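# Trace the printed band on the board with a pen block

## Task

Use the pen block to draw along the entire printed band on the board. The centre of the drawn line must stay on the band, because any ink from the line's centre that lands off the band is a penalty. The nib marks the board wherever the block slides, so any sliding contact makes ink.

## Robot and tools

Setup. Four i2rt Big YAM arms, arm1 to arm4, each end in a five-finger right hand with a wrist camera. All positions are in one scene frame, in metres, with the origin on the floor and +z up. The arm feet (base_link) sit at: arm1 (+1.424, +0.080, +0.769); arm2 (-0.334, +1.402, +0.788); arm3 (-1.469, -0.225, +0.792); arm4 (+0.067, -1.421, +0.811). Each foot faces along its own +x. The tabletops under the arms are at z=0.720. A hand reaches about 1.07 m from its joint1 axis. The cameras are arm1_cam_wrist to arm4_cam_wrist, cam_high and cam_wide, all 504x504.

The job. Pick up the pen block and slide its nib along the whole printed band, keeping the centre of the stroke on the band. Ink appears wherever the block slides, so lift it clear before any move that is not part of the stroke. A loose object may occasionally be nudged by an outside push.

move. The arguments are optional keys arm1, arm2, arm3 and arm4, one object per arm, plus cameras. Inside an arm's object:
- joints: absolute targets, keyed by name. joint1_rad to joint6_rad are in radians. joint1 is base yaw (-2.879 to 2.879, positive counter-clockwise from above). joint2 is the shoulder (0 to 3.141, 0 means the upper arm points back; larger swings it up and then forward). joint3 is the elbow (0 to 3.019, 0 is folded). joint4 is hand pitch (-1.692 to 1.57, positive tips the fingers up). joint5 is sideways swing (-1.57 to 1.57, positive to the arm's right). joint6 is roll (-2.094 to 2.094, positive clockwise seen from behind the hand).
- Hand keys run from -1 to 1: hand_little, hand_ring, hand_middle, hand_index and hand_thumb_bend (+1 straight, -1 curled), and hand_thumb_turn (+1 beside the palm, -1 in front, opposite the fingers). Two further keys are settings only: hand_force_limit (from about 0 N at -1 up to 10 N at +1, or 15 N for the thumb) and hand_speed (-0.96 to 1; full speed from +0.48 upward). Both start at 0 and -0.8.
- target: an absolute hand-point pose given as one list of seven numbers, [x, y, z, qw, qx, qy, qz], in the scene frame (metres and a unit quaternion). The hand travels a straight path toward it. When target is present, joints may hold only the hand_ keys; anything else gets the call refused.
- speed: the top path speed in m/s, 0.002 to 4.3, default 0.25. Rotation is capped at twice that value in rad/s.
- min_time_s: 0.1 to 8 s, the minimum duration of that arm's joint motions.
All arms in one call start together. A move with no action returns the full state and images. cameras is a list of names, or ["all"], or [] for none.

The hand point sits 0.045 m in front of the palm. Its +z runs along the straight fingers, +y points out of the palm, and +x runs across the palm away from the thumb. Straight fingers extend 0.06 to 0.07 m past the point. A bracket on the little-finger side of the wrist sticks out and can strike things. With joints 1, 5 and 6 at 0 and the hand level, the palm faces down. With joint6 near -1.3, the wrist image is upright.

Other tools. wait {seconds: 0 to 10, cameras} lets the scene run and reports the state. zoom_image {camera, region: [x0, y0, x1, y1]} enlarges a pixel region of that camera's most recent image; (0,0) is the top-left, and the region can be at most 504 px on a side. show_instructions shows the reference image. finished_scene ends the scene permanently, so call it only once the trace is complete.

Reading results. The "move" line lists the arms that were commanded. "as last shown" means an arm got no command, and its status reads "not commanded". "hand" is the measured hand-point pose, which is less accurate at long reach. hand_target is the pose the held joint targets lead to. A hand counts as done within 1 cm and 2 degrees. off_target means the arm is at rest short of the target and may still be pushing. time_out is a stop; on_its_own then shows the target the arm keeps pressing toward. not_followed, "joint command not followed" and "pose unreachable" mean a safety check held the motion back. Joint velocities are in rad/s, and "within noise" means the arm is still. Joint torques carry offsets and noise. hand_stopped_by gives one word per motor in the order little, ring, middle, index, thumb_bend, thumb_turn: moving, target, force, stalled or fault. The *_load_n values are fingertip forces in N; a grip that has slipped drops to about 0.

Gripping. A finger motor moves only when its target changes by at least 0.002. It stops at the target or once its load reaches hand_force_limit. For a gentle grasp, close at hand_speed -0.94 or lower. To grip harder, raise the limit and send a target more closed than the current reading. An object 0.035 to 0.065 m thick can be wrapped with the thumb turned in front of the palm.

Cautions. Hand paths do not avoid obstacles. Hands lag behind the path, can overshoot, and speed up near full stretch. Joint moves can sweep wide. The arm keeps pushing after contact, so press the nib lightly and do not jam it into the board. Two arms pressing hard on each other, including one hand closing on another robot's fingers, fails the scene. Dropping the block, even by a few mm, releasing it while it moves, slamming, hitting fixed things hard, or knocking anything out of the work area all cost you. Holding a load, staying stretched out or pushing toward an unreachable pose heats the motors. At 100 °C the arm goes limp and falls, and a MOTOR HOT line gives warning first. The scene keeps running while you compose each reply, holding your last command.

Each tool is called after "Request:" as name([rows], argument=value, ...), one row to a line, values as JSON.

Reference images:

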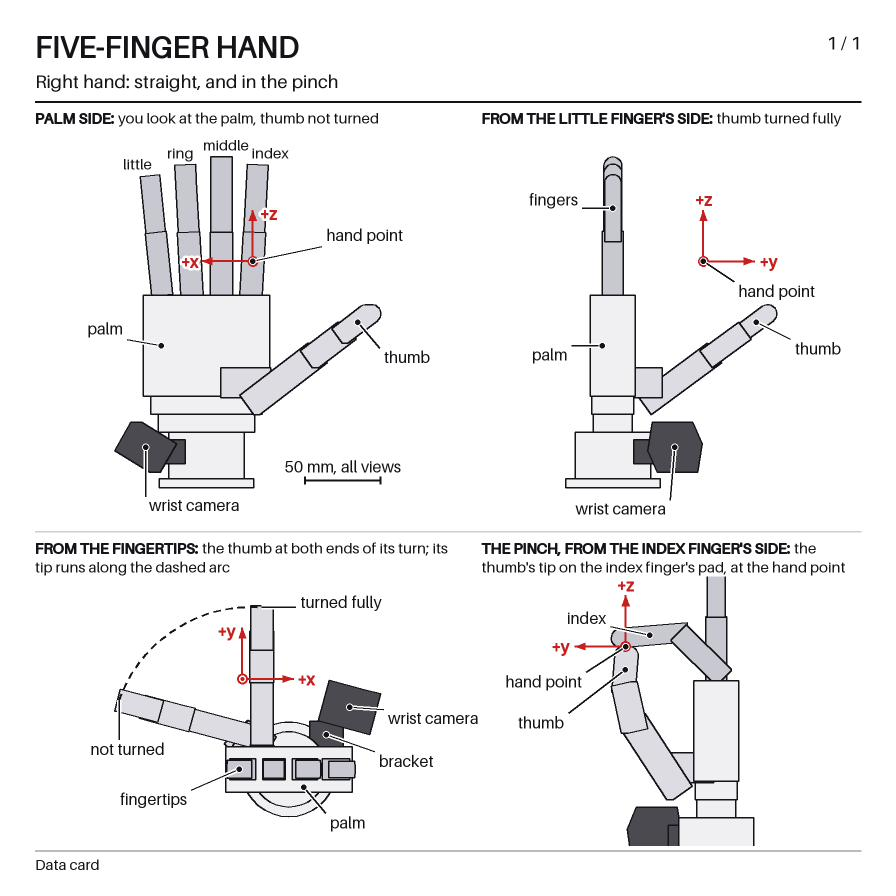

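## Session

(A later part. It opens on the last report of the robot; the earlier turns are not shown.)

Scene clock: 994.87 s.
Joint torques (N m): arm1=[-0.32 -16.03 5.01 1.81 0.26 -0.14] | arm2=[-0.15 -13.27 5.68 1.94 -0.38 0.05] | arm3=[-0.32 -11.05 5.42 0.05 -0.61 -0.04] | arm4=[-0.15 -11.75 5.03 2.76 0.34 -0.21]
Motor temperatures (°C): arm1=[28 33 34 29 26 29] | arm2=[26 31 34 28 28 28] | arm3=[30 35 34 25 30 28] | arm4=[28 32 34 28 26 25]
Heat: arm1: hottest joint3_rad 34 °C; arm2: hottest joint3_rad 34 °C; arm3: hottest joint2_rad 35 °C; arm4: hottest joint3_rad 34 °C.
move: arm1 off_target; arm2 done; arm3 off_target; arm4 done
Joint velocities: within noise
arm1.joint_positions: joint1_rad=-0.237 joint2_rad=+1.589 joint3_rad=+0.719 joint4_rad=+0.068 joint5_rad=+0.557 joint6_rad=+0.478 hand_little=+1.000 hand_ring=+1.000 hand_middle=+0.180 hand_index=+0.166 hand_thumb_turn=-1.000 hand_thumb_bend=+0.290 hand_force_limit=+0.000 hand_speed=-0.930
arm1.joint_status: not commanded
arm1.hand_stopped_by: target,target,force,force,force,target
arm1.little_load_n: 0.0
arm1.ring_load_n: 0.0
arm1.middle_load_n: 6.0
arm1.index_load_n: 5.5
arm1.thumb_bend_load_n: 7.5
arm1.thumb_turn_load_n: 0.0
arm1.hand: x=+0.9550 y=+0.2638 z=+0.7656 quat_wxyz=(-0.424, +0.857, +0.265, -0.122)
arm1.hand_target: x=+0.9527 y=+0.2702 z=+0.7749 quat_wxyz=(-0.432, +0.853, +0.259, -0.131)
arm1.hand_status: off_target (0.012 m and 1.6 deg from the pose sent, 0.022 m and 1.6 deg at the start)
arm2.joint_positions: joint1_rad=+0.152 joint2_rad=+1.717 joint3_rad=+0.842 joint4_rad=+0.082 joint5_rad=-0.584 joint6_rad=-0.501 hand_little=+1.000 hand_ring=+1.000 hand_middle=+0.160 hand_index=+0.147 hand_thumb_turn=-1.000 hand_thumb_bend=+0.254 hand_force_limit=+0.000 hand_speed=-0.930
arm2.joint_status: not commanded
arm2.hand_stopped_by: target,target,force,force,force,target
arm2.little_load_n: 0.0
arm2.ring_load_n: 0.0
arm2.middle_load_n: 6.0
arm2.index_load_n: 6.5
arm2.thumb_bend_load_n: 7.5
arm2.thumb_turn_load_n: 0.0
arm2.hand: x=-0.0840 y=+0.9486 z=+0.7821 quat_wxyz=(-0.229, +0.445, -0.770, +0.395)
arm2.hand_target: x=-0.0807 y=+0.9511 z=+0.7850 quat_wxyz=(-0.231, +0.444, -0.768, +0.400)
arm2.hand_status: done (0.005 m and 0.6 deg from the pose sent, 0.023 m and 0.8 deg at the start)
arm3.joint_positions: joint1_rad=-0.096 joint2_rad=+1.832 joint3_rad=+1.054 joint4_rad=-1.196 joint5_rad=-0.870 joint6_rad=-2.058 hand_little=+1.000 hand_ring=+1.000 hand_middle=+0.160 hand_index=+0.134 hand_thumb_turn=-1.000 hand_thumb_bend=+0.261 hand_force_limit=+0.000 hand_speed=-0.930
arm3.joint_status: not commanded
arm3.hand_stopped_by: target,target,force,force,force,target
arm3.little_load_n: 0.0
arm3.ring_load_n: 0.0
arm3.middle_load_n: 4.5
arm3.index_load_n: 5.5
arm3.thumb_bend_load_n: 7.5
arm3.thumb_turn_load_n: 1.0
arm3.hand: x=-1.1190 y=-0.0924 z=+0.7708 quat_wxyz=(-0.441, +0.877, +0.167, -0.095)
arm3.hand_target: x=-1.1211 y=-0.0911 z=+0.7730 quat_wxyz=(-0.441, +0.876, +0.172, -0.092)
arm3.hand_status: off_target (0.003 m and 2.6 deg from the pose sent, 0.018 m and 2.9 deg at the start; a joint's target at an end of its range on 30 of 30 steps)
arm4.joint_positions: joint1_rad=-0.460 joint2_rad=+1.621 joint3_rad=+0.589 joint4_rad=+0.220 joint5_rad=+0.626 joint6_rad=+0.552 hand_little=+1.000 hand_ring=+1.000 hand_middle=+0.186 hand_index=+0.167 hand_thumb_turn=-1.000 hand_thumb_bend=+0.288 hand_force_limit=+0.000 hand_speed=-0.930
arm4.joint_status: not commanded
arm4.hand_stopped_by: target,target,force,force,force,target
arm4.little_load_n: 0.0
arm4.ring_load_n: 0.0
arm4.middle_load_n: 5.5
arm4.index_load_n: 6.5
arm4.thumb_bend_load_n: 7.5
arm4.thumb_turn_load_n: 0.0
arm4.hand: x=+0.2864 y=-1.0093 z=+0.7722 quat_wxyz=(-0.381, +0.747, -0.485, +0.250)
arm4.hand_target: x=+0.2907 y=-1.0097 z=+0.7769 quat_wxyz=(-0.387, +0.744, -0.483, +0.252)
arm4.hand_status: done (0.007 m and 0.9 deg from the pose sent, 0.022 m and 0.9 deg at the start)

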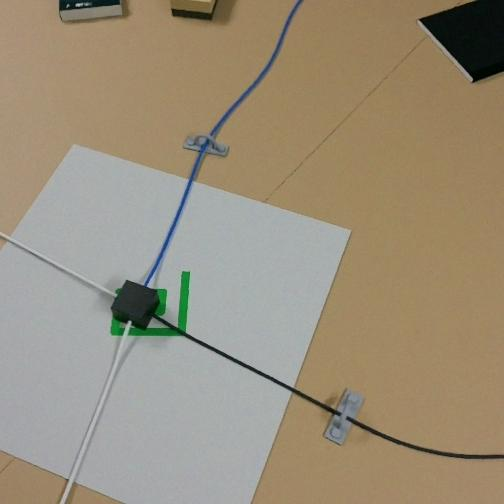

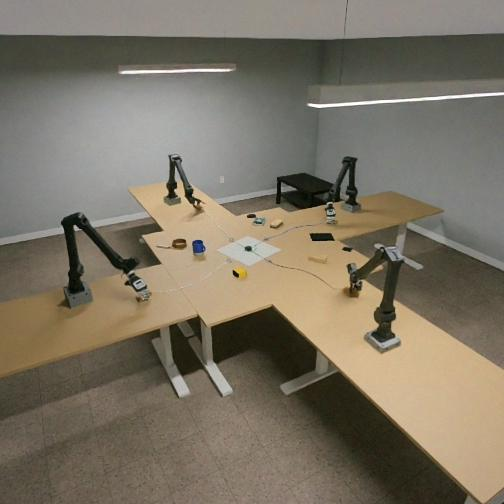

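Request:
zoom_image(camera="cam_high", region=[100, 260, 200, 360])

Request:
zoom_image(camera="cam_wide", region=[180, 190, 270, 280])

Scaled by 5.040 from the camera's image (finer frame: 720x720).

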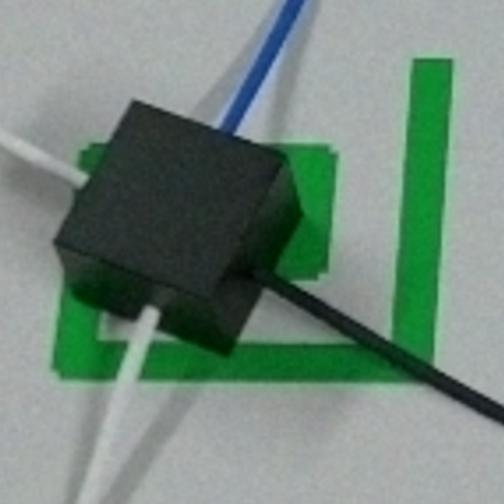

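Scaled by 5.600 from the camera's image (finer frame: 720x720).

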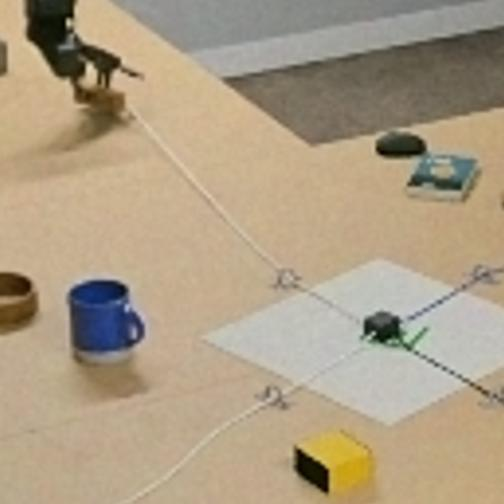

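Request:
move(arm1={"target": [0.9671, 0.2741, 0.775, 0.4323, -0.8531, -0.2592, 0.1314], "speed": 0.05}, arm2={"target": [-0.0798, 0.966, 0.785, 0.2309, -0.4435, 0.7682, -0.3999], "speed": 0.05}, arm4={"target": [0.2948, -1.0240, 0.777, 0.3872, -0.7439, 0.4831, -0.2515], "speed": 0.05}, cameras=["cam_high", "cam_wide"])

Request:
zoom_image(camera="cam_wide", region=[120, 180, 370, 310])

Request:
zoom_image(camera="cam_high", region=[100, 260, 200, 360])

Scene clock: 1011.57 s.
Joint torques (N m): arm1=[-0.44 -15.38 4.96 1.84 0.25 -0.16] | arm2=[-0.09 -12.81 5.6 1.95 -0.35 0.04] | arm3=[-0.03 -10.99 5.45 -0.06 -0.66 -0.04] | arm4=[-0.62 -11.28 4.96 2.63 0.36 -0.27]
Motor temperatures (°C): arm1=[28 32 33 29 26 29] | arm2=[26 31 34 28 28 28] | arm3=[30 35 34 25 30 28] | arm4=[28 32 34 28 26 25]
Heat: arm1: hottest joint3_rad 33 °C; arm2: hottest joint3_rad 34 °C; arm3: hottest joint2_rad 35 °C; arm4: hottest joint3_rad 34 °C.
move: arm1 off_target; arm2 done; arm4 done
Joint velocities: within noise
arm1.joint_positions: joint1_rad=-0.256 joint2_rad=+1.561 joint3_rad=+0.682 joint4_rad=+0.085 joint5_rad=+0.543 joint6_rad=+0.462 hand_little=+1.000 hand_ring=+1.000 hand_middle=+0.180 hand_index=+0.166 hand_thumb_turn=-1.000 hand_thumb_bend=+0.290 hand_force_limit=+0.000 hand_speed=-0.930
arm1.joint_status: not commanded
arm1.hand_stopped_by: target,target,force,force,force,target
arm1.little_load_n: 0.0
arm1.ring_load_n: 0.0
arm1.middle_load_n: 6.0
arm1.index_load_n: 5.5
arm1.thumb_bend_load_n: 7.5
arm1.thumb_turn_load_n: 0.0
arm1.hand: x=+0.9694 y=+0.2677 z=+0.7658 quat_wxyz=(-0.424, +0.857, +0.265, -0.123)
arm1.hand_target: x=+0.9673 y=+0.2741 z=+0.7749 quat_wxyz=(-0.433, +0.854, +0.259, -0.131)
arm1.hand_status: off_target (0.011 m and 1.6 deg from the pose sent, 0.018 m and 1.6 deg at the start)
arm2.joint_positions: joint1_rad=+0.164 joint2_rad=+1.689 joint3_rad=+0.800 joint4_rad=+0.101 joint5_rad=-0.576 joint6_rad=-0.490 hand_little=+1.000 hand_ring=+1.000 hand_middle=+0.160 hand_index=+0.147 hand_thumb_turn=-1.000 hand_thumb_bend=+0.254 hand_force_limit=+0.000 hand_speed=-0.930
arm2.joint_status: not commanded
arm2.hand_stopped_by: target,target,force,force,force,target
arm2.little_load_n: 0.0
arm2.ring_load_n: 0.0
arm2.middle_load_n: 6.0
arm2.index_load_n: 6.5
arm2.thumb_bend_load_n: 7.5
arm2.thumb_turn_load_n: 0.0
arm2.hand: x=-0.0829 y=+0.9634 z=+0.7823 quat_wxyz=(-0.229, +0.445, -0.770, +0.395)
arm2.hand_target: x=-0.0798 y=+0.9659 z=+0.7851 quat_wxyz=(-0.231, +0.444, -0.768, +0.400)
arm2.hand_status: done (0.005 m and 0.6 deg from the pose sent, 0.018 m and 0.6 deg at the start)
arm3: as last shown
arm3.middle_load_n: 5.0
arm3.thumb_bend_load_n: 8.0
arm4.joint_positions: joint1_rad=-0.485 joint2_rad=+1.599 joint3_rad=+0.554 joint4_rad=+0.246 joint5_rad=+0.609 joint6_rad=+0.530 hand_little=+1.000 hand_ring=+1.000 hand_middle=+0.186 hand_index=+0.167 hand_thumb_turn=-1.000 hand_thumb_bend=+0.288 hand_force_limit=+0.000 hand_speed=-0.930
arm4.joint_status: not commanded
arm4.hand_stopped_by: target,target,force,force,force,target
arm4.little_load_n: 0.0
arm4.ring_load_n: 0.0
arm4.middle_load_n: 5.5
arm4.index_load_n: 6.5
arm4.thumb_bend_load_n: 7.5
arm4.thumb_turn_load_n: 0.0
arm4.hand: x=+0.2903 y=-1.0233 z=+0.7724 quat_wxyz=(-0.381, +0.747, -0.484, +0.250)
arm4.hand_target: x=+0.2948 y=-1.0240 z=+0.7770 quat_wxyz=(-0.387, +0.744, -0.483, +0.252)
arm4.hand_status: done (0.006 m and 0.9 deg from the pose sent, 0.018 m and 0.9 deg at the start)

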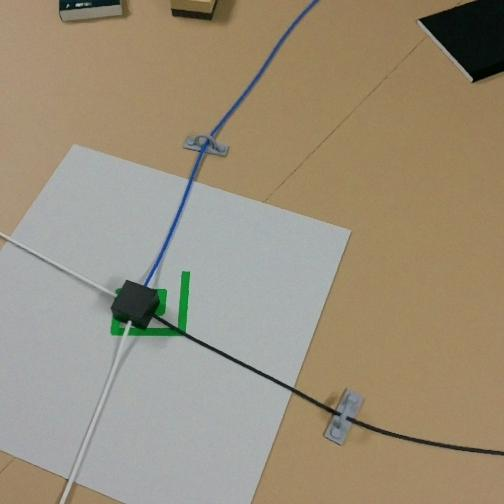

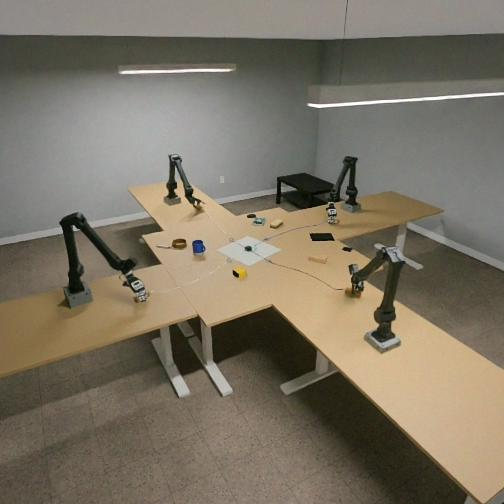

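Scaled by 2.016 from the camera's image (finer frame: 720x720).

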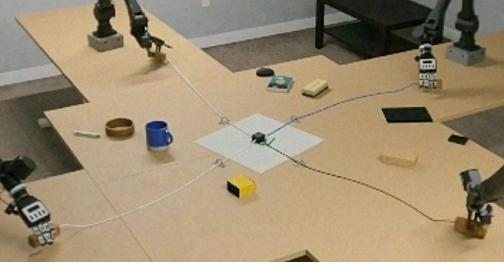

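Scaled by 5.040 from the camera's image (finer frame: 720x720).

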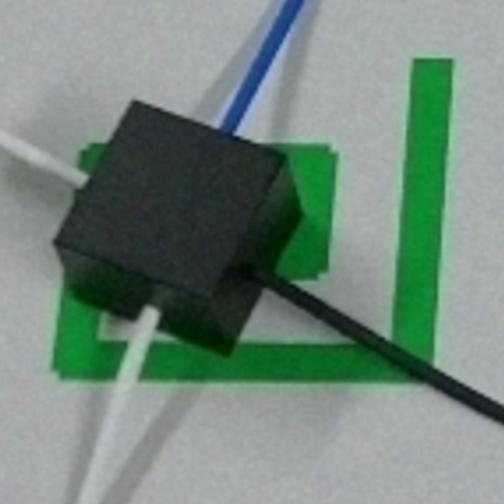

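Request:
move(arm1={"target": [0.9748, 0.2762, 0.775, 0.4323, -0.8531, -0.2592, 0.1314], "speed": 0.05}, arm2={"target": [-0.0793, 0.974, 0.785, 0.2309, -0.4435, 0.7682, -0.3999], "speed": 0.05}, arm4={"target": [0.2969, -1.0317, 0.777, 0.3872, -0.7439, 0.4831, -0.2515], "speed": 0.05}, cameras=["cam_high", "cam_wide"])

Request:
zoom_image(camera="cam_wide", region=[230, 200, 370, 310])

Request:
zoom_image(camera="cam_wide", region=[120, 200, 260, 310])

Request:
zoom_image(camera="cam_high", region=[100, 260, 200, 360])

Scene clock: 1025.87 s.
Joint torques (N m): arm1=[-0.44 -15.21 4.92 1.85 0.24 -0.15] | arm2=[0.03 -12.63 5.53 1.94 -0.35 0.05] | arm3=[-0.32 -11.05 5.48 0.01 -0.64 -0.01] | arm4=[-0.09 -10.87 4.89 2.51 0.33 -0.22]
Motor temperatures (°C): arm1=[28 32 33 29 26 29] | arm2=[26 31 33 28 28 28] | arm3=[30 35 33 25 30 28] | arm4=[28 32 35 28 26 25]
Heat: arm1: hottest joint3_rad 33 °C; arm2: hottest joint3_rad 33 °C; arm3: hottest joint2_rad 35 °C; arm4: hottest joint3_rad 35 °C.
move: arm1 off_target; arm2 done; arm4 done
Joint velocities: within noise
arm1.joint_positions: joint1_rad=-0.267 joint2_rad=+1.546 joint3_rad=+0.663 joint4_rad=+0.094 joint5_rad=+0.535 joint6_rad=+0.452 hand_little=+1.000 hand_ring=+1.000 hand_middle=+0.180 hand_index=+0.166 hand_thumb_turn=-1.000 hand_thumb_bend=+0.290 hand_force_limit=+0.000 hand_speed=-0.930
arm1.joint_status: not commanded
arm1.hand_stopped_by: target,target,force,force,force,target
arm1.little_load_n: 0.0
arm1.ring_load_n: 0.0
arm1.middle_load_n: 6.0
arm1.index_load_n: 5.5
arm1.thumb_bend_load_n: 7.5
arm1.thumb_turn_load_n: 0.0
arm1.hand: x=+0.9769 y=+0.2696 z=+0.7659 quat_wxyz=(-0.424, +0.857, +0.265, -0.123)
arm1.hand_target: x=+0.9749 y=+0.2761 z=+0.7749 quat_wxyz=(-0.433, +0.853, +0.259, -0.131)
arm1.hand_status: off_target (0.011 m and 1.7 deg from the pose sent, 0.014 m and 1.6 deg at the start)
arm2.joint_positions: joint1_rad=+0.171 joint2_rad=+1.675 joint3_rad=+0.779 joint4_rad=+0.112 joint5_rad=-0.571 joint6_rad=-0.484 hand_little=+1.000 hand_ring=+1.000 hand_middle=+0.160 hand_index=+0.147 hand_thumb_turn=-1.000 hand_thumb_bend=+0.254 hand_force_limit=+0.000 hand_speed=-0.930
arm2.joint_status: not commanded
arm2.hand_stopped_by: target,target,force,force,force,target
arm2.little_load_n: 0.0
arm2.ring_load_n: 0.0
arm2.middle_load_n: 6.0
arm2.index_load_n: 6.5
arm2.thumb_bend_load_n: 7.0
arm2.thumb_turn_load_n: 0.0
arm2.hand: x=-0.0826 y=+0.9711 z=+0.7822 quat_wxyz=(-0.229, +0.445, -0.770, +0.395)
arm2.hand_target: x=-0.0793 y=+0.9739 z=+0.7850 quat_wxyz=(-0.231, +0.444, -0.768, +0.400)
arm2.hand_status: done (0.005 m and 0.6 deg from the pose sent, 0.012 m and 0.6 deg at the start)
arm3: as last shown
arm3.middle_load_n: 4.5
arm3.thumb_bend_load_n: 7.5
arm3.thumb_turn_load_n: 1.5
arm4.joint_positions: joint1_rad=-0.499 joint2_rad=+1.587 joint3_rad=+0.536 joint4_rad=+0.259 joint5_rad=+0.599 joint6_rad=+0.517 hand_little=+1.000 hand_ring=+1.000 hand_middle=+0.186 hand_index=+0.167 hand_thumb_turn=-1.000 hand_thumb_bend=+0.288 hand_force_limit=+0.000 hand_speed=-0.930
arm4.joint_status: not commanded
arm4.hand_stopped_by: target,target,force,force,force,target
arm4.little_load_n: 0.0
arm4.ring_load_n: 0.0
arm4.middle_load_n: 5.5
arm4.index_load_n: 7.0
arm4.thumb_bend_load_n: 7.5
arm4.thumb_turn_load_n: 0.0
arm4.hand: x=+0.2924 y=-1.0308 z=+0.7724 quat_wxyz=(-0.381, +0.747, -0.484, +0.249)
arm4.hand_target: x=+0.2969 y=-1.0317 z=+0.7770 quat_wxyz=(-0.387, +0.744, -0.483, +0.252)
arm4.hand_status: done (0.007 m and 0.9 deg from the pose sent, 0.012 m and 0.9 deg at the start)

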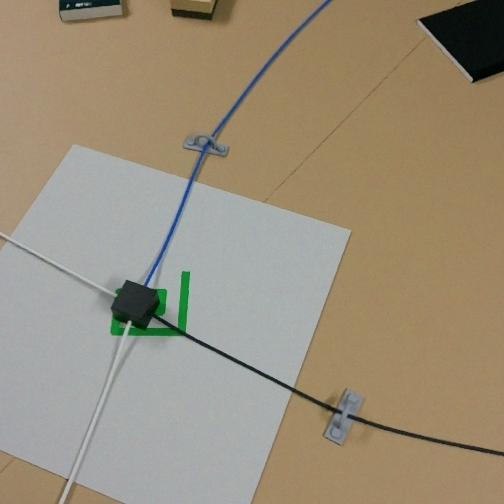

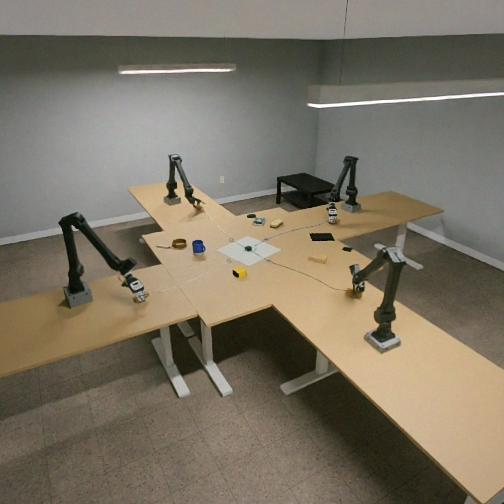

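Scaled by 3.600 from the camera's image (finer frame: 720x720).

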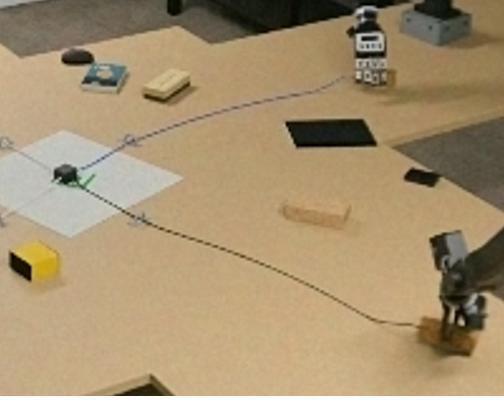

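Scaled by 3.600 from the camera's image (finer frame: 720x720).

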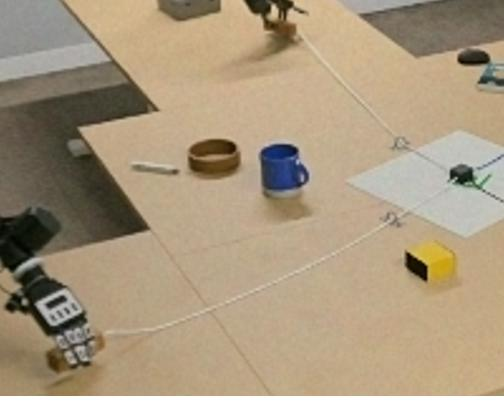

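Scaled by 5.040 from the camera's image (finer frame: 720x720).

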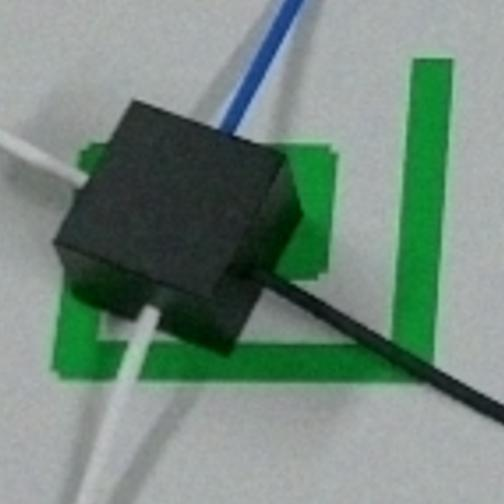

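Request:
move(arm1={"target": [0.9787, 0.2772, 0.775, 0.4323, -0.8531, -0.2592, 0.1314], "speed": 0.05}, arm2={"target": [-0.0791, 0.978, 0.785, 0.2309, -0.4435, 0.7682, -0.3999], "speed": 0.05}, arm3={"target": [-1.107, -0.0911, 0.773, 0.4516, -0.8676, -0.1845, 0.0960], "speed": 0.05}, cameras=["cam_high", "cam_wide"])

Request:
zoom_image(camera="cam_wide", region=[230, 200, 370, 310])

Request:
zoom_image(camera="cam_high", region=[100, 260, 200, 360])

Scene clock: 1046.30 s.
Joint torques (N m): arm1=[-0.56 -15.09 4.89 1.84 0.24 -0.15] | arm2=[-0.03 -12.45 5.52 1.98 -0.35 0.05] | arm3=[-0.03 -9.29 8.59 -0.5 -0.6 -0.04] | arm4=[-0.21 -11.22 4.97 2.67 0.33 -0.19]
Motor temperatures (°C): arm1=[28 32 33 29 26 29] | arm2=[26 30 33 28 28 28] | arm3=[30 35 33 25 30 28] | arm4=[28 32 34 28 26 25]
Heat: arm1: hottest joint3_rad 33 °C; arm2: hottest joint3_rad 33 °C; arm3: hottest joint2_rad 35 °C; arm4: hottest joint3_rad 34 °C.
move: arm1 off_target; arm2 done; arm3 off_target
Joint velocities: within noise
arm1.joint_positions: joint1_rad=-0.272 joint2_rad=+1.538 joint3_rad=+0.653 joint4_rad=+0.099 joint5_rad=+0.531 joint6_rad=+0.448 hand_little=+1.000 hand_ring=+1.000 hand_middle=+0.180 hand_index=+0.166 hand_thumb_turn=-1.000 hand_thumb_bend=+0.290 hand_force_limit=+0.000 hand_speed=-0.930
arm1.joint_status: not commanded
arm1.hand_stopped_by: target,target,force,force,force,target
arm1.little_load_n: 0.0
arm1.ring_load_n: 0.0
arm1.middle_load_n: 6.0
arm1.index_load_n: 5.5
arm1.thumb_bend_load_n: 7.5
arm1.thumb_turn_load_n: 0.0
arm1.hand: x=+0.9806 y=+0.2705 z=+0.7660 quat_wxyz=(-0.424, +0.857, +0.265, -0.123)
arm1.hand_target: x=+0.9788 y=+0.2772 z=+0.7751 quat_wxyz=(-0.433, +0.854, +0.259, -0.131)
arm1.hand_status: off_target (0.011 m and 1.6 deg from the pose sent, 0.012 m and 1.6 deg at the start)
arm2.joint_positions: joint1_rad=+0.174 joint2_rad=+1.668 joint3_rad=+0.768 joint4_rad=+0.117 joint5_rad=-0.568 joint6_rad=-0.481 hand_little=+1.000 hand_ring=+1.000 hand_middle=+0.160 hand_index=+0.147 hand_thumb_turn=-1.000 hand_thumb_bend=+0.254 hand_force_limit=+0.000 hand_speed=-0.930
arm2.joint_status: not commanded
arm2.hand_stopped_by: target,target,force,force,force,target
arm2.little_load_n: 0.0
arm2.ring_load_n: 0.0
arm2.middle_load_n: 6.0
arm2.index_load_n: 6.5
arm2.thumb_bend_load_n: 7.0
arm2.thumb_turn_load_n: 0.0
arm2.hand: x=-0.0824 y=+0.9752 z=+0.7820 quat_wxyz=(-0.229, +0.445, -0.770, +0.395)
arm2.hand_target: x=-0.0791 y=+0.9781 z=+0.7849 quat_wxyz=(-0.231, +0.444, -0.768, +0.400)
arm2.hand_status: done (0.005 m and 0.7 deg from the pose sent, 0.008 m and 0.6 deg at the start)
arm3.joint_positions: joint1_rad=-0.096 joint2_rad=+1.832 joint3_rad=+1.060 joint4_rad=-1.196 joint5_rad=-0.870 joint6_rad=-2.058 hand_little=+1.000 hand_ring=+1.000 hand_middle=+0.160 hand_index=+0.134 hand_thumb_turn=-1.000 hand_thumb_bend=+0.261 hand_force_limit=+0.000 hand_speed=-0.930
arm3.joint_status: not commanded
arm3.hand_stopped_by: target,target,force,force,force,target
arm3.little_load_n: 0.0
arm3.ring_load_n: 0.0
arm3.middle_load_n: 5.0
arm3.index_load_n: 5.5
arm3.thumb_bend_load_n: 7.5
arm3.thumb_turn_load_n: 1.0
arm3.hand: x=-1.1159 y=-0.0921 z=+0.7719 quat_wxyz=(-0.441, +0.877, +0.169, -0.092)
arm3.hand_target: x=-1.1072 y=-0.0906 z=+0.7731 quat_wxyz=(-0.441, +0.876, +0.172, -0.091)
arm3.hand_status: off_target (0.009 m and 2.5 deg from the pose sent, 0.012 m and 2.6 deg at the start; a joint's target at an end of its range on 29 of 29 steps)
arm4: as last shown
arm4.joint_positions: joint1_rad=-0.499 joint2_rad=+1.587 joint3_rad=+0.536 joint4_rad=+0.259 joint5_rad=+0.598 joint6_rad=+0.517 hand_little=+1.000 hand_ring=+1.000 hand_middle=+0.186 hand_index=+0.167 hand_thumb_turn=-1.000 hand_thumb_bend=+0.288 hand_force_limit=+0.000 hand_speed=-0.930
arm4.middle_load_n: 6.0
arm4.index_load_n: 6.5
arm4.hand: x=+0.2923 y=-1.0307 z=+0.7724 quat_wxyz=(-0.381, +0.747, -0.484, +0.249)
arm4.hand_target: x=+0.2968 y=-1.0316 z=+0.7770 quat_wxyz=(-0.387, +0.744, -0.483, +0.252)

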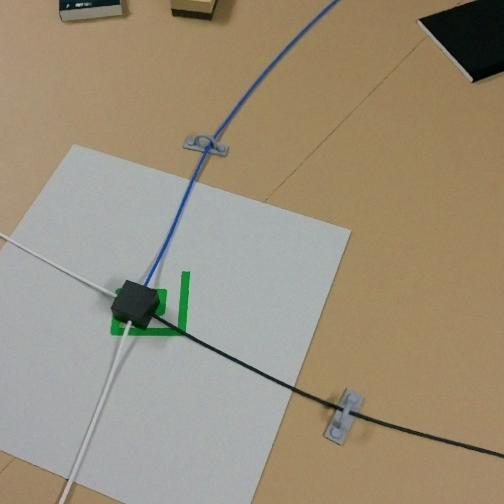

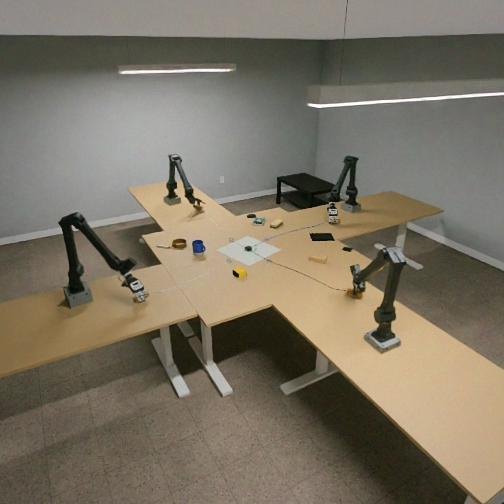

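Scaled by 3.600 from the camera's image (finer frame: 720x720).

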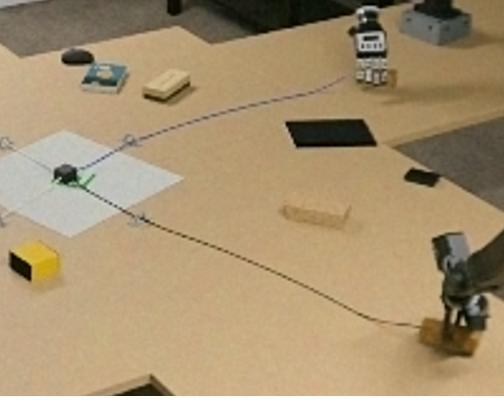

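Scaled by 5.040 from the camera's image (finer frame: 720x720).

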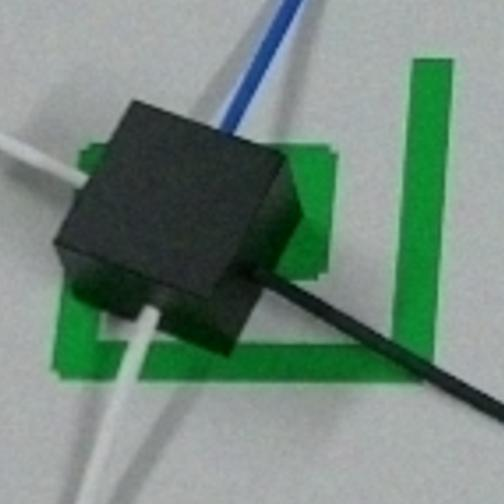

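Request:
move(arm1={"target": [0.9826, 0.2782, 0.775, 0.4323, -0.8531, -0.2592, 0.1314], "speed": 0.05}, arm2={"target": [-0.0789, 0.982, 0.785, 0.2309, -0.4435, 0.7682, -0.3999], "speed": 0.05}, arm3={"target": [-1.095, -0.0911, 0.773, 0.4516, -0.8676, -0.1845, 0.0960], "speed": 0.05}, cameras=["cam_high", "cam_wide"])

Request:
zoom_image(camera="cam_wide", region=[230, 200, 370, 310])

Request:
zoom_image(camera="cam_high", region=[100, 260, 200, 360])

Scene clock: 1058.87 s.
Joint torques (N m): arm1=[-0.44 -14.97 4.88 1.85 0.25 -0.17] | arm2=[0.03 -12.34 5.49 1.95 -0.35 0.05] | arm3=[-0.15 -8.88 8.94 -0.35 -0.5 -0.03] | arm4=[-0.26 -11.52 4.9 2.63 0.35 -0.22]
Motor temperatures (°C): arm1=[28 32 33 29 26 29] | arm2=[26 31 33 28 28 28] | arm3=[30 35 34 25 30 28] | arm4=[27 32 34 28 26 25]
Heat: arm1: hottest joint3_rad 33 °C; arm2: hottest joint3_rad 33 °C; arm3: hottest joint2_rad 35 °C; arm4: hottest joint3_rad 34 °C.
move: arm1 off_target; arm2 done; arm3 off_target
Joint velocities: within noise
arm1.joint_positions: joint1_rad=-0.278 joint2_rad=+1.531 joint3_rad=+0.644 joint4_rad=+0.103 joint5_rad=+0.526 joint6_rad=+0.444 hand_little=+1.000 hand_ring=+1.000 hand_middle=+0.180 hand_index=+0.166 hand_thumb_turn=-1.000 hand_thumb_bend=+0.290 hand_force_limit=+0.000 hand_speed=-0.930
arm1.joint_status: not commanded
arm1.hand_stopped_by: target,target,force,force,force,target
arm1.little_load_n: 0.0
arm1.ring_load_n: 0.0
arm1.middle_load_n: 6.0
arm1.index_load_n: 5.5
arm1.thumb_bend_load_n: 7.5
arm1.thumb_turn_load_n: 0.0
arm1.hand: x=+0.9844 y=+0.2715 z=+0.7660 quat_wxyz=(-0.423, +0.857, +0.266, -0.123)
arm1.hand_target: x=+0.9827 y=+0.2782 z=+0.7749 quat_wxyz=(-0.432, +0.854, +0.259, -0.131)
arm1.hand_status: off_target (0.011 m and 1.6 deg from the pose sent, 0.012 m and 1.6 deg at the start)
arm2.joint_positions: joint1_rad=+0.178 joint2_rad=+1.660 joint3_rad=+0.757 joint4_rad=+0.122 joint5_rad=-0.565 joint6_rad=-0.478 hand_little=+1.000 hand_ring=+1.000 hand_middle=+0.160 hand_index=+0.147 hand_thumb_turn=-1.000 hand_thumb_bend=+0.254 hand_force_limit=+0.000 hand_speed=-0.930
arm2.joint_status: not commanded
arm2.hand_stopped_by: target,target,force,force,force,target
arm2.little_load_n: 0.0
arm2.ring_load_n: 0.0
arm2.middle_load_n: 6.0
arm2.index_load_n: 6.5
arm2.thumb_bend_load_n: 7.5
arm2.thumb_turn_load_n: 0.0
arm2.hand: x=-0.0822 y=+0.9790 z=+0.7822 quat_wxyz=(-0.229, +0.445, -0.770, +0.395)
arm2.hand_target: x=-0.0789 y=+0.9819 z=+0.7850 quat_wxyz=(-0.231, +0.444, -0.768, +0.400)
arm2.hand_status: done (0.005 m and 0.6 deg from the pose sent, 0.008 m and 0.7 deg at the start)
arm3.joint_positions: joint1_rad=-0.096 joint2_rad=+1.847 joint3_rad=+1.096 joint4_rad=-1.212 joint5_rad=-0.870 joint6_rad=-2.058 hand_little=+1.000 hand_ring=+1.000 hand_middle=+0.160 hand_index=+0.134 hand_thumb_turn=-1.000 hand_thumb_bend=+0.261 hand_force_limit=+0.000 hand_speed=-0.930
arm3.joint_status: not commanded
arm3.hand_stopped_by: target,target,force,force,force,target
arm3.little_load_n: 0.0
arm3.ring_load_n: 0.0
arm3.middle_load_n: 5.0
arm3.index_load_n: 5.0
arm3.thumb_bend_load_n: 7.5
arm3.thumb_turn_load_n: 1.0
arm3.hand: x=-1.1041 y=-0.0912 z=+0.7749 quat_wxyz=(-0.440, +0.877, +0.170, -0.090)
arm3.hand_target: x=-1.0952 y=-0.0906 z=+0.7731 quat_wxyz=(-0.441, +0.877, +0.171, -0.090)
arm3.hand_status: off_target (0.009 m and 2.5 deg from the pose sent, 0.021 m and 2.5 deg at the start; a joint's target at an end of its range on 29 of 29 steps)
arm4: as last shown
arm4.little_load_n: 0.5
arm4.middle_load_n: 5.5

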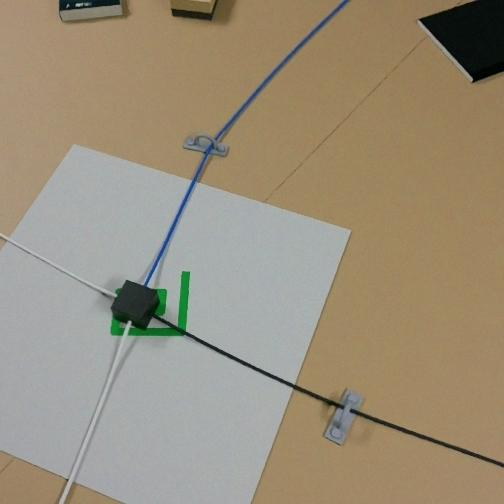

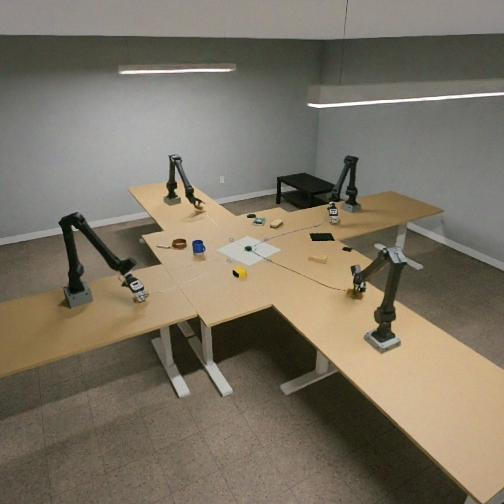

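Scaled by 3.600 from the camera's image (finer frame: 720x720).

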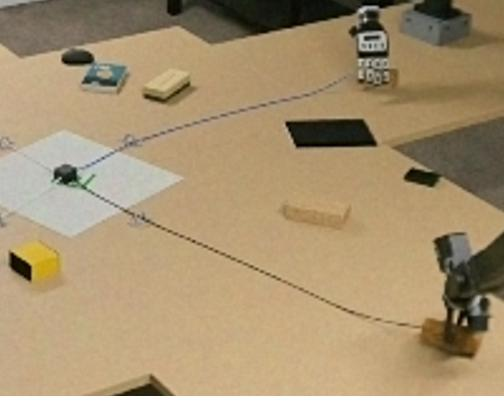

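Scaled by 5.040 from the camera's image (finer frame: 720x720).

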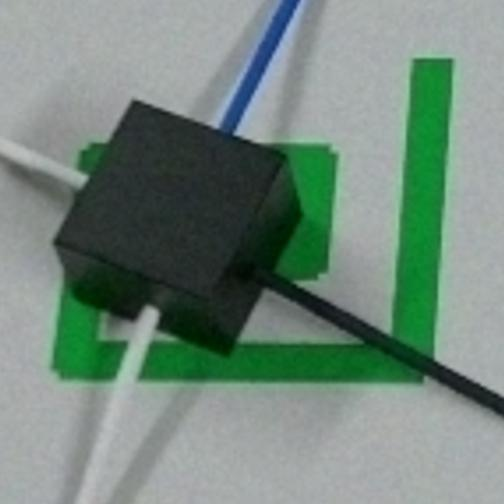

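Request:
move(arm1={"target": [0.9865, 0.2792, 0.775, 0.4323, -0.8531, -0.2592, 0.1314], "speed": 0.05}, arm2={"target": [-0.0787, 0.986, 0.785, 0.2309, -0.4435, 0.7682, -0.3999], "speed": 0.05}, cameras=["cam_high", "cam_wide"])

Request:
zoom_image(camera="cam_wide", region=[230, 200, 370, 310])

Request:
zoom_image(camera="cam_high", region=[100, 260, 200, 360])

Scene clock: 1065.57 s.
Joint torques (N m): arm1=[-0.56 -14.8 4.83 1.81 0.26 -0.17] | arm2=[-0.03 -12.16 5.46 1.98 -0.35 0.05] | arm3=[-0.21 -9.58 8.87 -0.47 -0.54 -0.06] | arm4=[-0.09 -10.81 4.82 2.7 0.35 -0.22]
Motor temperatures (°C): arm1=[28 32 33 29 26 29] | arm2=[26 31 33 28 28 28] | arm3=[29 35 34 25 30 28] | arm4=[27 32 34 28 26 25]
Heat: arm1: hottest joint3_rad 33 °C; arm2: hottest joint3_rad 33 °C; arm3: hottest joint2_rad 35 °C; arm4: hottest joint3_rad 34 °C.
move: arm1 off_target; arm2 done
Joint velocities: within noise
arm1.joint_positions: joint1_rad=-0.283 joint2_rad=+1.523 joint3_rad=+0.635 joint4_rad=+0.108 joint5_rad=+0.521 joint6_rad=+0.441 hand_little=+1.000 hand_ring=+1.000 hand_middle=+0.180 hand_index=+0.166 hand_thumb_turn=-1.000 hand_thumb_bend=+0.290 hand_force_limit=+0.000 hand_speed=-0.930
arm1.joint_status: not commanded
arm1.hand_stopped_by: target,target,force,force,force,target
arm1.little_load_n: 0.0
arm1.ring_load_n: 0.0
arm1.middle_load_n: 5.5
arm1.index_load_n: 5.5
arm1.thumb_bend_load_n: 7.5
arm1.thumb_turn_load_n: 0.0
arm1.hand: x=+0.9871 y=+0.2720 z=+0.7667 quat_wxyz=(-0.424, +0.857, +0.265, -0.125)
arm1.hand_target: x=+0.9866 y=+0.2791 z=+0.7749 quat_wxyz=(-0.432, +0.854, +0.259, -0.131)
arm1.hand_status: off_target (0.011 m and 1.5 deg from the pose sent, 0.012 m and 1.6 deg at the start)
arm2.joint_positions: joint1_rad=+0.182 joint2_rad=+1.652 joint3_rad=+0.746 joint4_rad=+0.126 joint5_rad=-0.563 joint6_rad=-0.476 hand_little=+1.000 hand_ring=+1.000 hand_middle=+0.160 hand_index=+0.147 hand_thumb_turn=-1.000 hand_thumb_bend=+0.254 hand_force_limit=+0.000 hand_speed=-0.930
arm2.joint_status: not commanded
arm2.hand_stopped_by: target,target,force,force,force,target
arm2.little_load_n: 0.0
arm2.ring_load_n: 0.0
arm2.middle_load_n: 6.0
arm2.index_load_n: 7.0
arm2.thumb_bend_load_n: 7.5
arm2.thumb_turn_load_n: 0.0
arm2.hand: x=-0.0819 y=+0.9829 z=+0.7823 quat_wxyz=(-0.229, +0.445, -0.770, +0.395)
arm2.hand_target: x=-0.0786 y=+0.9860 z=+0.7850 quat_wxyz=(-0.231, +0.444, -0.768, +0.400)
arm2.hand_status: done (0.005 m and 0.6 deg from the pose sent, 0.008 m and 0.7 deg at the start)
arm3, arm4: as last shown
arm3.middle_load_n: 4.5
arm3.index_load_n: 5.5
arm3.hand_target: x=-1.0952 y=-0.0906 z=+0.7730 quat_wxyz=(-0.441, +0.877, +0.171, -0.090)
arm4.little_load_n: 0.0

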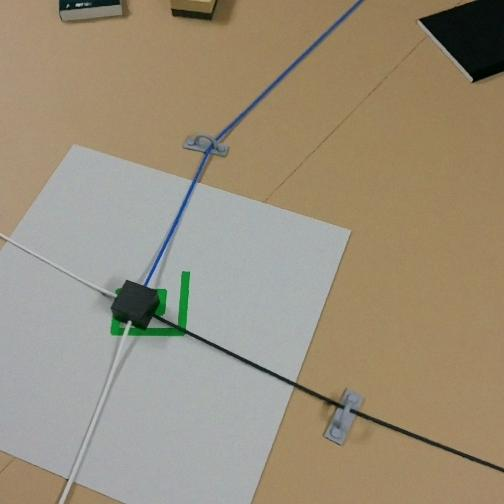

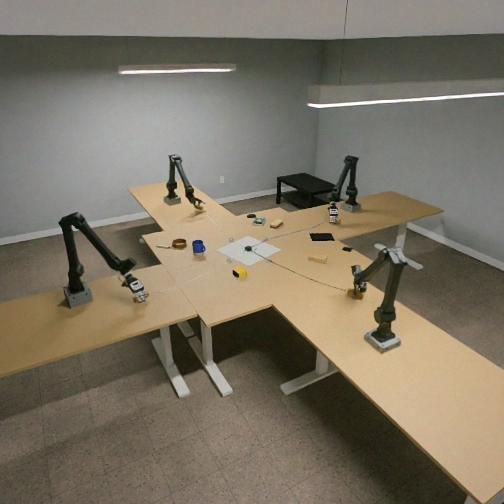

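Scaled by 3.600 from the camera's image (finer frame: 720x720).

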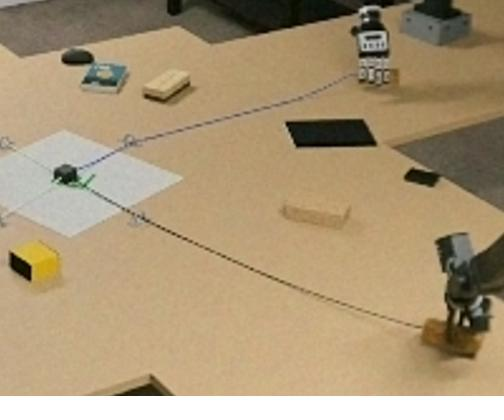

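Scaled by 5.040 from the camera's image (finer frame: 720x720).

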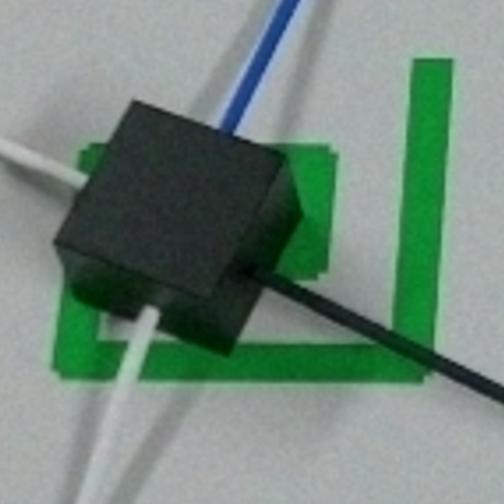

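Request:
move(arm1={"target": [0.9894, 0.2799, 0.775, 0.4323, -0.8531, -0.2592, 0.1314], "speed": 0.05}, arm2={"target": [-0.0786, 0.989, 0.785, 0.2309, -0.4435, 0.7682, -0.3999], "speed": 0.05}, cameras=["cam_high", "cam_wide"])

Request:
zoom_image(camera="cam_high", region=[100, 260, 200, 360])

Scene clock: 1072.87 s.
Joint torques (N m): arm1=[-0.73 -14.62 4.72 1.76 0.3 -0.2] | arm2=[0.09 -12.1 5.39 1.91 -0.37 0.06] | arm3=[-0.09 -9.52 8.92 -0.46 -0.54 -0.05] | arm4=[-0.09 -10.75 4.9 2.65 0.32 -0.22]
Motor temperatures (°C): arm1=[28 32 33 29 26 29] | arm2=[26 31 33 28 28 28] | arm3=[29 35 34 25 30 28] | arm4=[27 32 34 28 25 25]
Heat: arm1: hottest joint3_rad 33 °C; arm2: hottest joint3_rad 33 °C; arm3: hottest joint2_rad 35 °C; arm4: hottest joint3_rad 34 °C.
move: arm1 off_target; arm2 done
Joint velocities: within noise
arm1.joint_positions: joint1_rad=-0.285 joint2_rad=+1.517 joint3_rad=+0.629 joint4_rad=+0.113 joint5_rad=+0.517 joint6_rad=+0.439 hand_little=+1.000 hand_ring=+1.000 hand_middle=+0.180 hand_index=+0.166 hand_thumb_turn=-1.000 hand_thumb_bend=+0.290 hand_force_limit=+0.000 hand_speed=-0.930
arm1.joint_status: not commanded
arm1.hand_stopped_by: target,target,force,force,force,target
arm1.little_load_n: 0.0
arm1.ring_load_n: 0.0
arm1.middle_load_n: 5.5
arm1.index_load_n: 6.0
arm1.thumb_bend_load_n: 7.5
arm1.thumb_turn_load_n: 0.0
arm1.hand: x=+0.9882 y=+0.2721 z=+0.7679 quat_wxyz=(-0.424, +0.857, +0.264, -0.127)
arm1.hand_target: x=+0.9895 y=+0.2798 z=+0.7748 quat_wxyz=(-0.432, +0.854, +0.259, -0.131)
arm1.hand_status: off_target (0.011 m and 1.3 deg from the pose sent, 0.012 m and 1.5 deg at the start)
arm2.joint_positions: joint1_rad=+0.183 joint2_rad=+1.646 joint3_rad=+0.739 joint4_rad=+0.131 joint5_rad=-0.560 joint6_rad=-0.475 hand_little=+1.000 hand_ring=+1.000 hand_middle=+0.160 hand_index=+0.147 hand_thumb_turn=-1.000 hand_thumb_bend=+0.254 hand_force_limit=+0.000 hand_speed=-0.930
arm2.joint_status: not commanded
arm2.hand_stopped_by: target,target,force,force,force,target
arm2.little_load_n: 0.0
arm2.ring_load_n: 0.0
arm2.middle_load_n: 6.0
arm2.index_load_n: 6.5
arm2.thumb_bend_load_n: 7.5
arm2.thumb_turn_load_n: -0.5
arm2.hand: x=-0.0821 y=+0.9851 z=+0.7827 quat_wxyz=(-0.228, +0.445, -0.770, +0.396)
arm2.hand_target: x=-0.0787 y=+0.9890 z=+0.7850 quat_wxyz=(-0.231, +0.444, -0.768, +0.400)
arm2.hand_status: done (0.006 m and 0.6 deg from the pose sent, 0.008 m and 0.6 deg at the start)
arm3, arm4: as last shown
arm3.middle_load_n: 5.0

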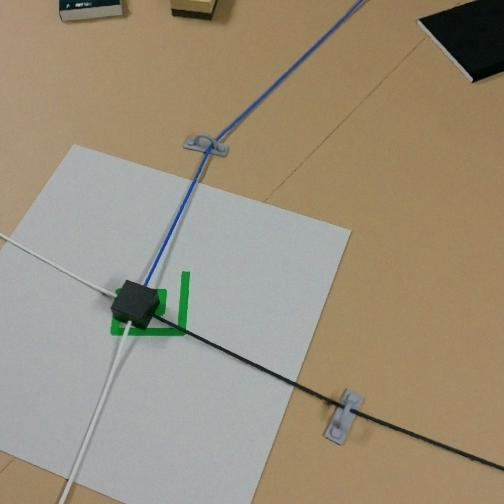

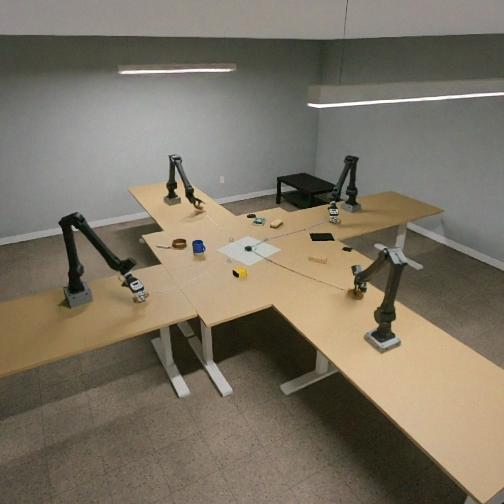

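Scaled by 5.040 from the camera's image (finer frame: 720x720).

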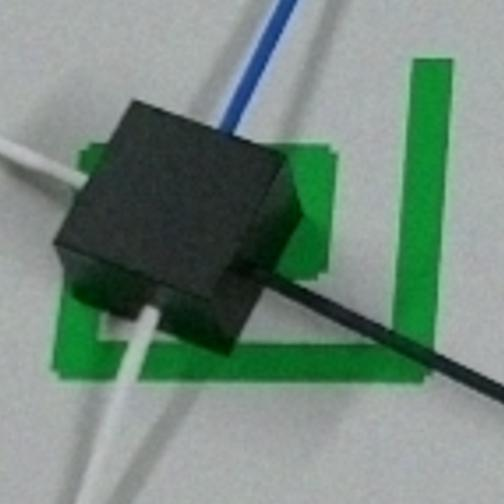

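Request:
move(arm1={"target": [0.9913, 0.2804, 0.775, 0.4323, -0.8531, -0.2592, 0.1314], "speed": 0.05}, arm2={"target": [-0.0785, 0.991, 0.785, 0.2309, -0.4435, 0.7682, -0.3999], "speed": 0.05}, cameras=["cam_high"])

Request:
zoom_image(camera="cam_high", region=[100, 260, 200, 360])

Scene clock: 1084.63 s.
Joint torques (N m): arm1=[-0.79 -14.56 4.66 1.69 0.34 -0.22] | arm2=[0.15 -11.99 5.3 1.87 -0.39 0.07] | arm3=[0.15 -9.17 8.98 -0.39 -0.56 -0.05] | arm4=[-0.62 -10.7 4.86 2.58 0.32 -0.21]
Motor temperatures (°C): arm1=[28 33 33 29 26 29] | arm2=[26 30 33 28 28 28] | arm3=[29 35 34 25 30 28] | arm4=[27 32 34 28 25 25]
Heat: arm1: hottest joint2_rad 33 °C; arm2: hottest joint3_rad 33 °C; arm3: hottest joint2_rad 35 °C; arm4: hottest joint3_rad 34 °C.
move: arm1 done; arm2 done
Joint velocities: within noise
arm1.joint_positions: joint1_rad=-0.288 joint2_rad=+1.512 joint3_rad=+0.626 joint4_rad=+0.116 joint5_rad=+0.514 joint6_rad=+0.439 hand_little=+1.000 hand_ring=+1.000 hand_middle=+0.180 hand_index=+0.166 hand_thumb_turn=-1.000 hand_thumb_bend=+0.290 hand_force_limit=+0.000 hand_speed=-0.930
arm1.joint_status: not commanded
arm1.hand_stopped_by: target,target,force,force,force,target
arm1.little_load_n: 0.0
arm1.ring_load_n: 0.0
arm1.middle_load_n: 5.5
arm1.index_load_n: 6.5
arm1.thumb_bend_load_n: 7.5
arm1.thumb_turn_load_n: 0.0
arm1.hand: x=+0.9888 y=+0.2724 z=+0.7689 quat_wxyz=(-0.424, +0.857, +0.264, -0.129)
arm1.hand_target: x=+0.9913 y=+0.2803 z=+0.7749 quat_wxyz=(-0.432, +0.854, +0.259, -0.131)
arm1.hand_status: done (0.010 m and 1.2 deg from the pose sent, 0.011 m and 1.3 deg at the start)
arm2.joint_positions: joint1_rad=+0.185 joint2_rad=+1.642 joint3_rad=+0.734 joint4_rad=+0.134 joint5_rad=-0.558 joint6_rad=-0.474 hand_little=+1.000 hand_ring=+1.000 hand_middle=+0.160 hand_index=+0.147 hand_thumb_turn=-1.000 hand_thumb_bend=+0.254 hand_force_limit=+0.000 hand_speed=-0.930
arm2.joint_status: not commanded
arm2.hand_stopped_by: target,target,force,force,force,target
arm2.little_load_n: 0.0
arm2.ring_load_n: 0.0
arm2.middle_load_n: 6.0
arm2.index_load_n: 6.5
arm2.thumb_bend_load_n: 7.0
arm2.thumb_turn_load_n: -1.0
arm2.hand: x=-0.0820 y=+0.9861 z=+0.7834 quat_wxyz=(-0.227, +0.445, -0.769, +0.398)
arm2.hand_target: x=-0.0786 y=+0.9910 z=+0.7849 quat_wxyz=(-0.231, +0.444, -0.768, +0.400)
arm2.hand_status: done (0.006 m and 0.5 deg from the pose sent, 0.007 m and 0.6 deg at the start)
arm3, arm4: as last shown
arm3.thumb_turn_load_n: 0.5

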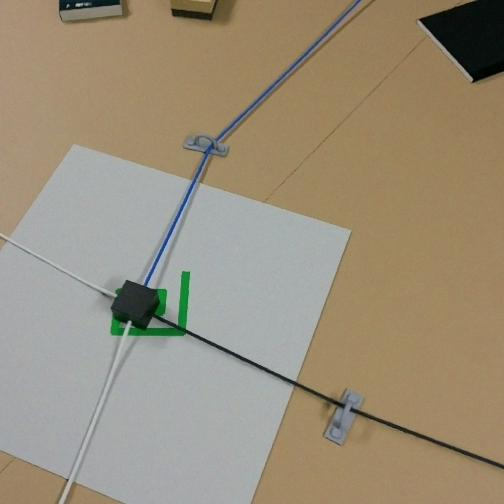

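Scaled by 5.040 from the camera's image (finer frame: 720x720).

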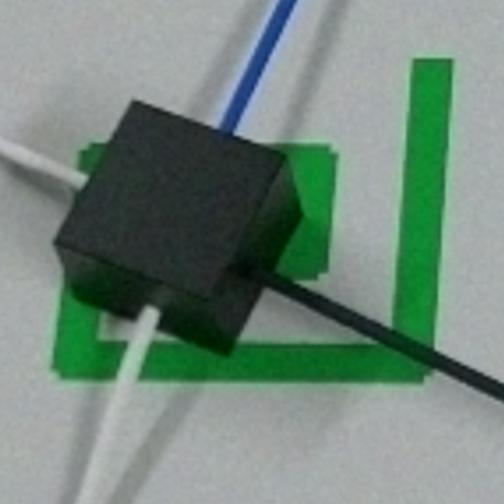

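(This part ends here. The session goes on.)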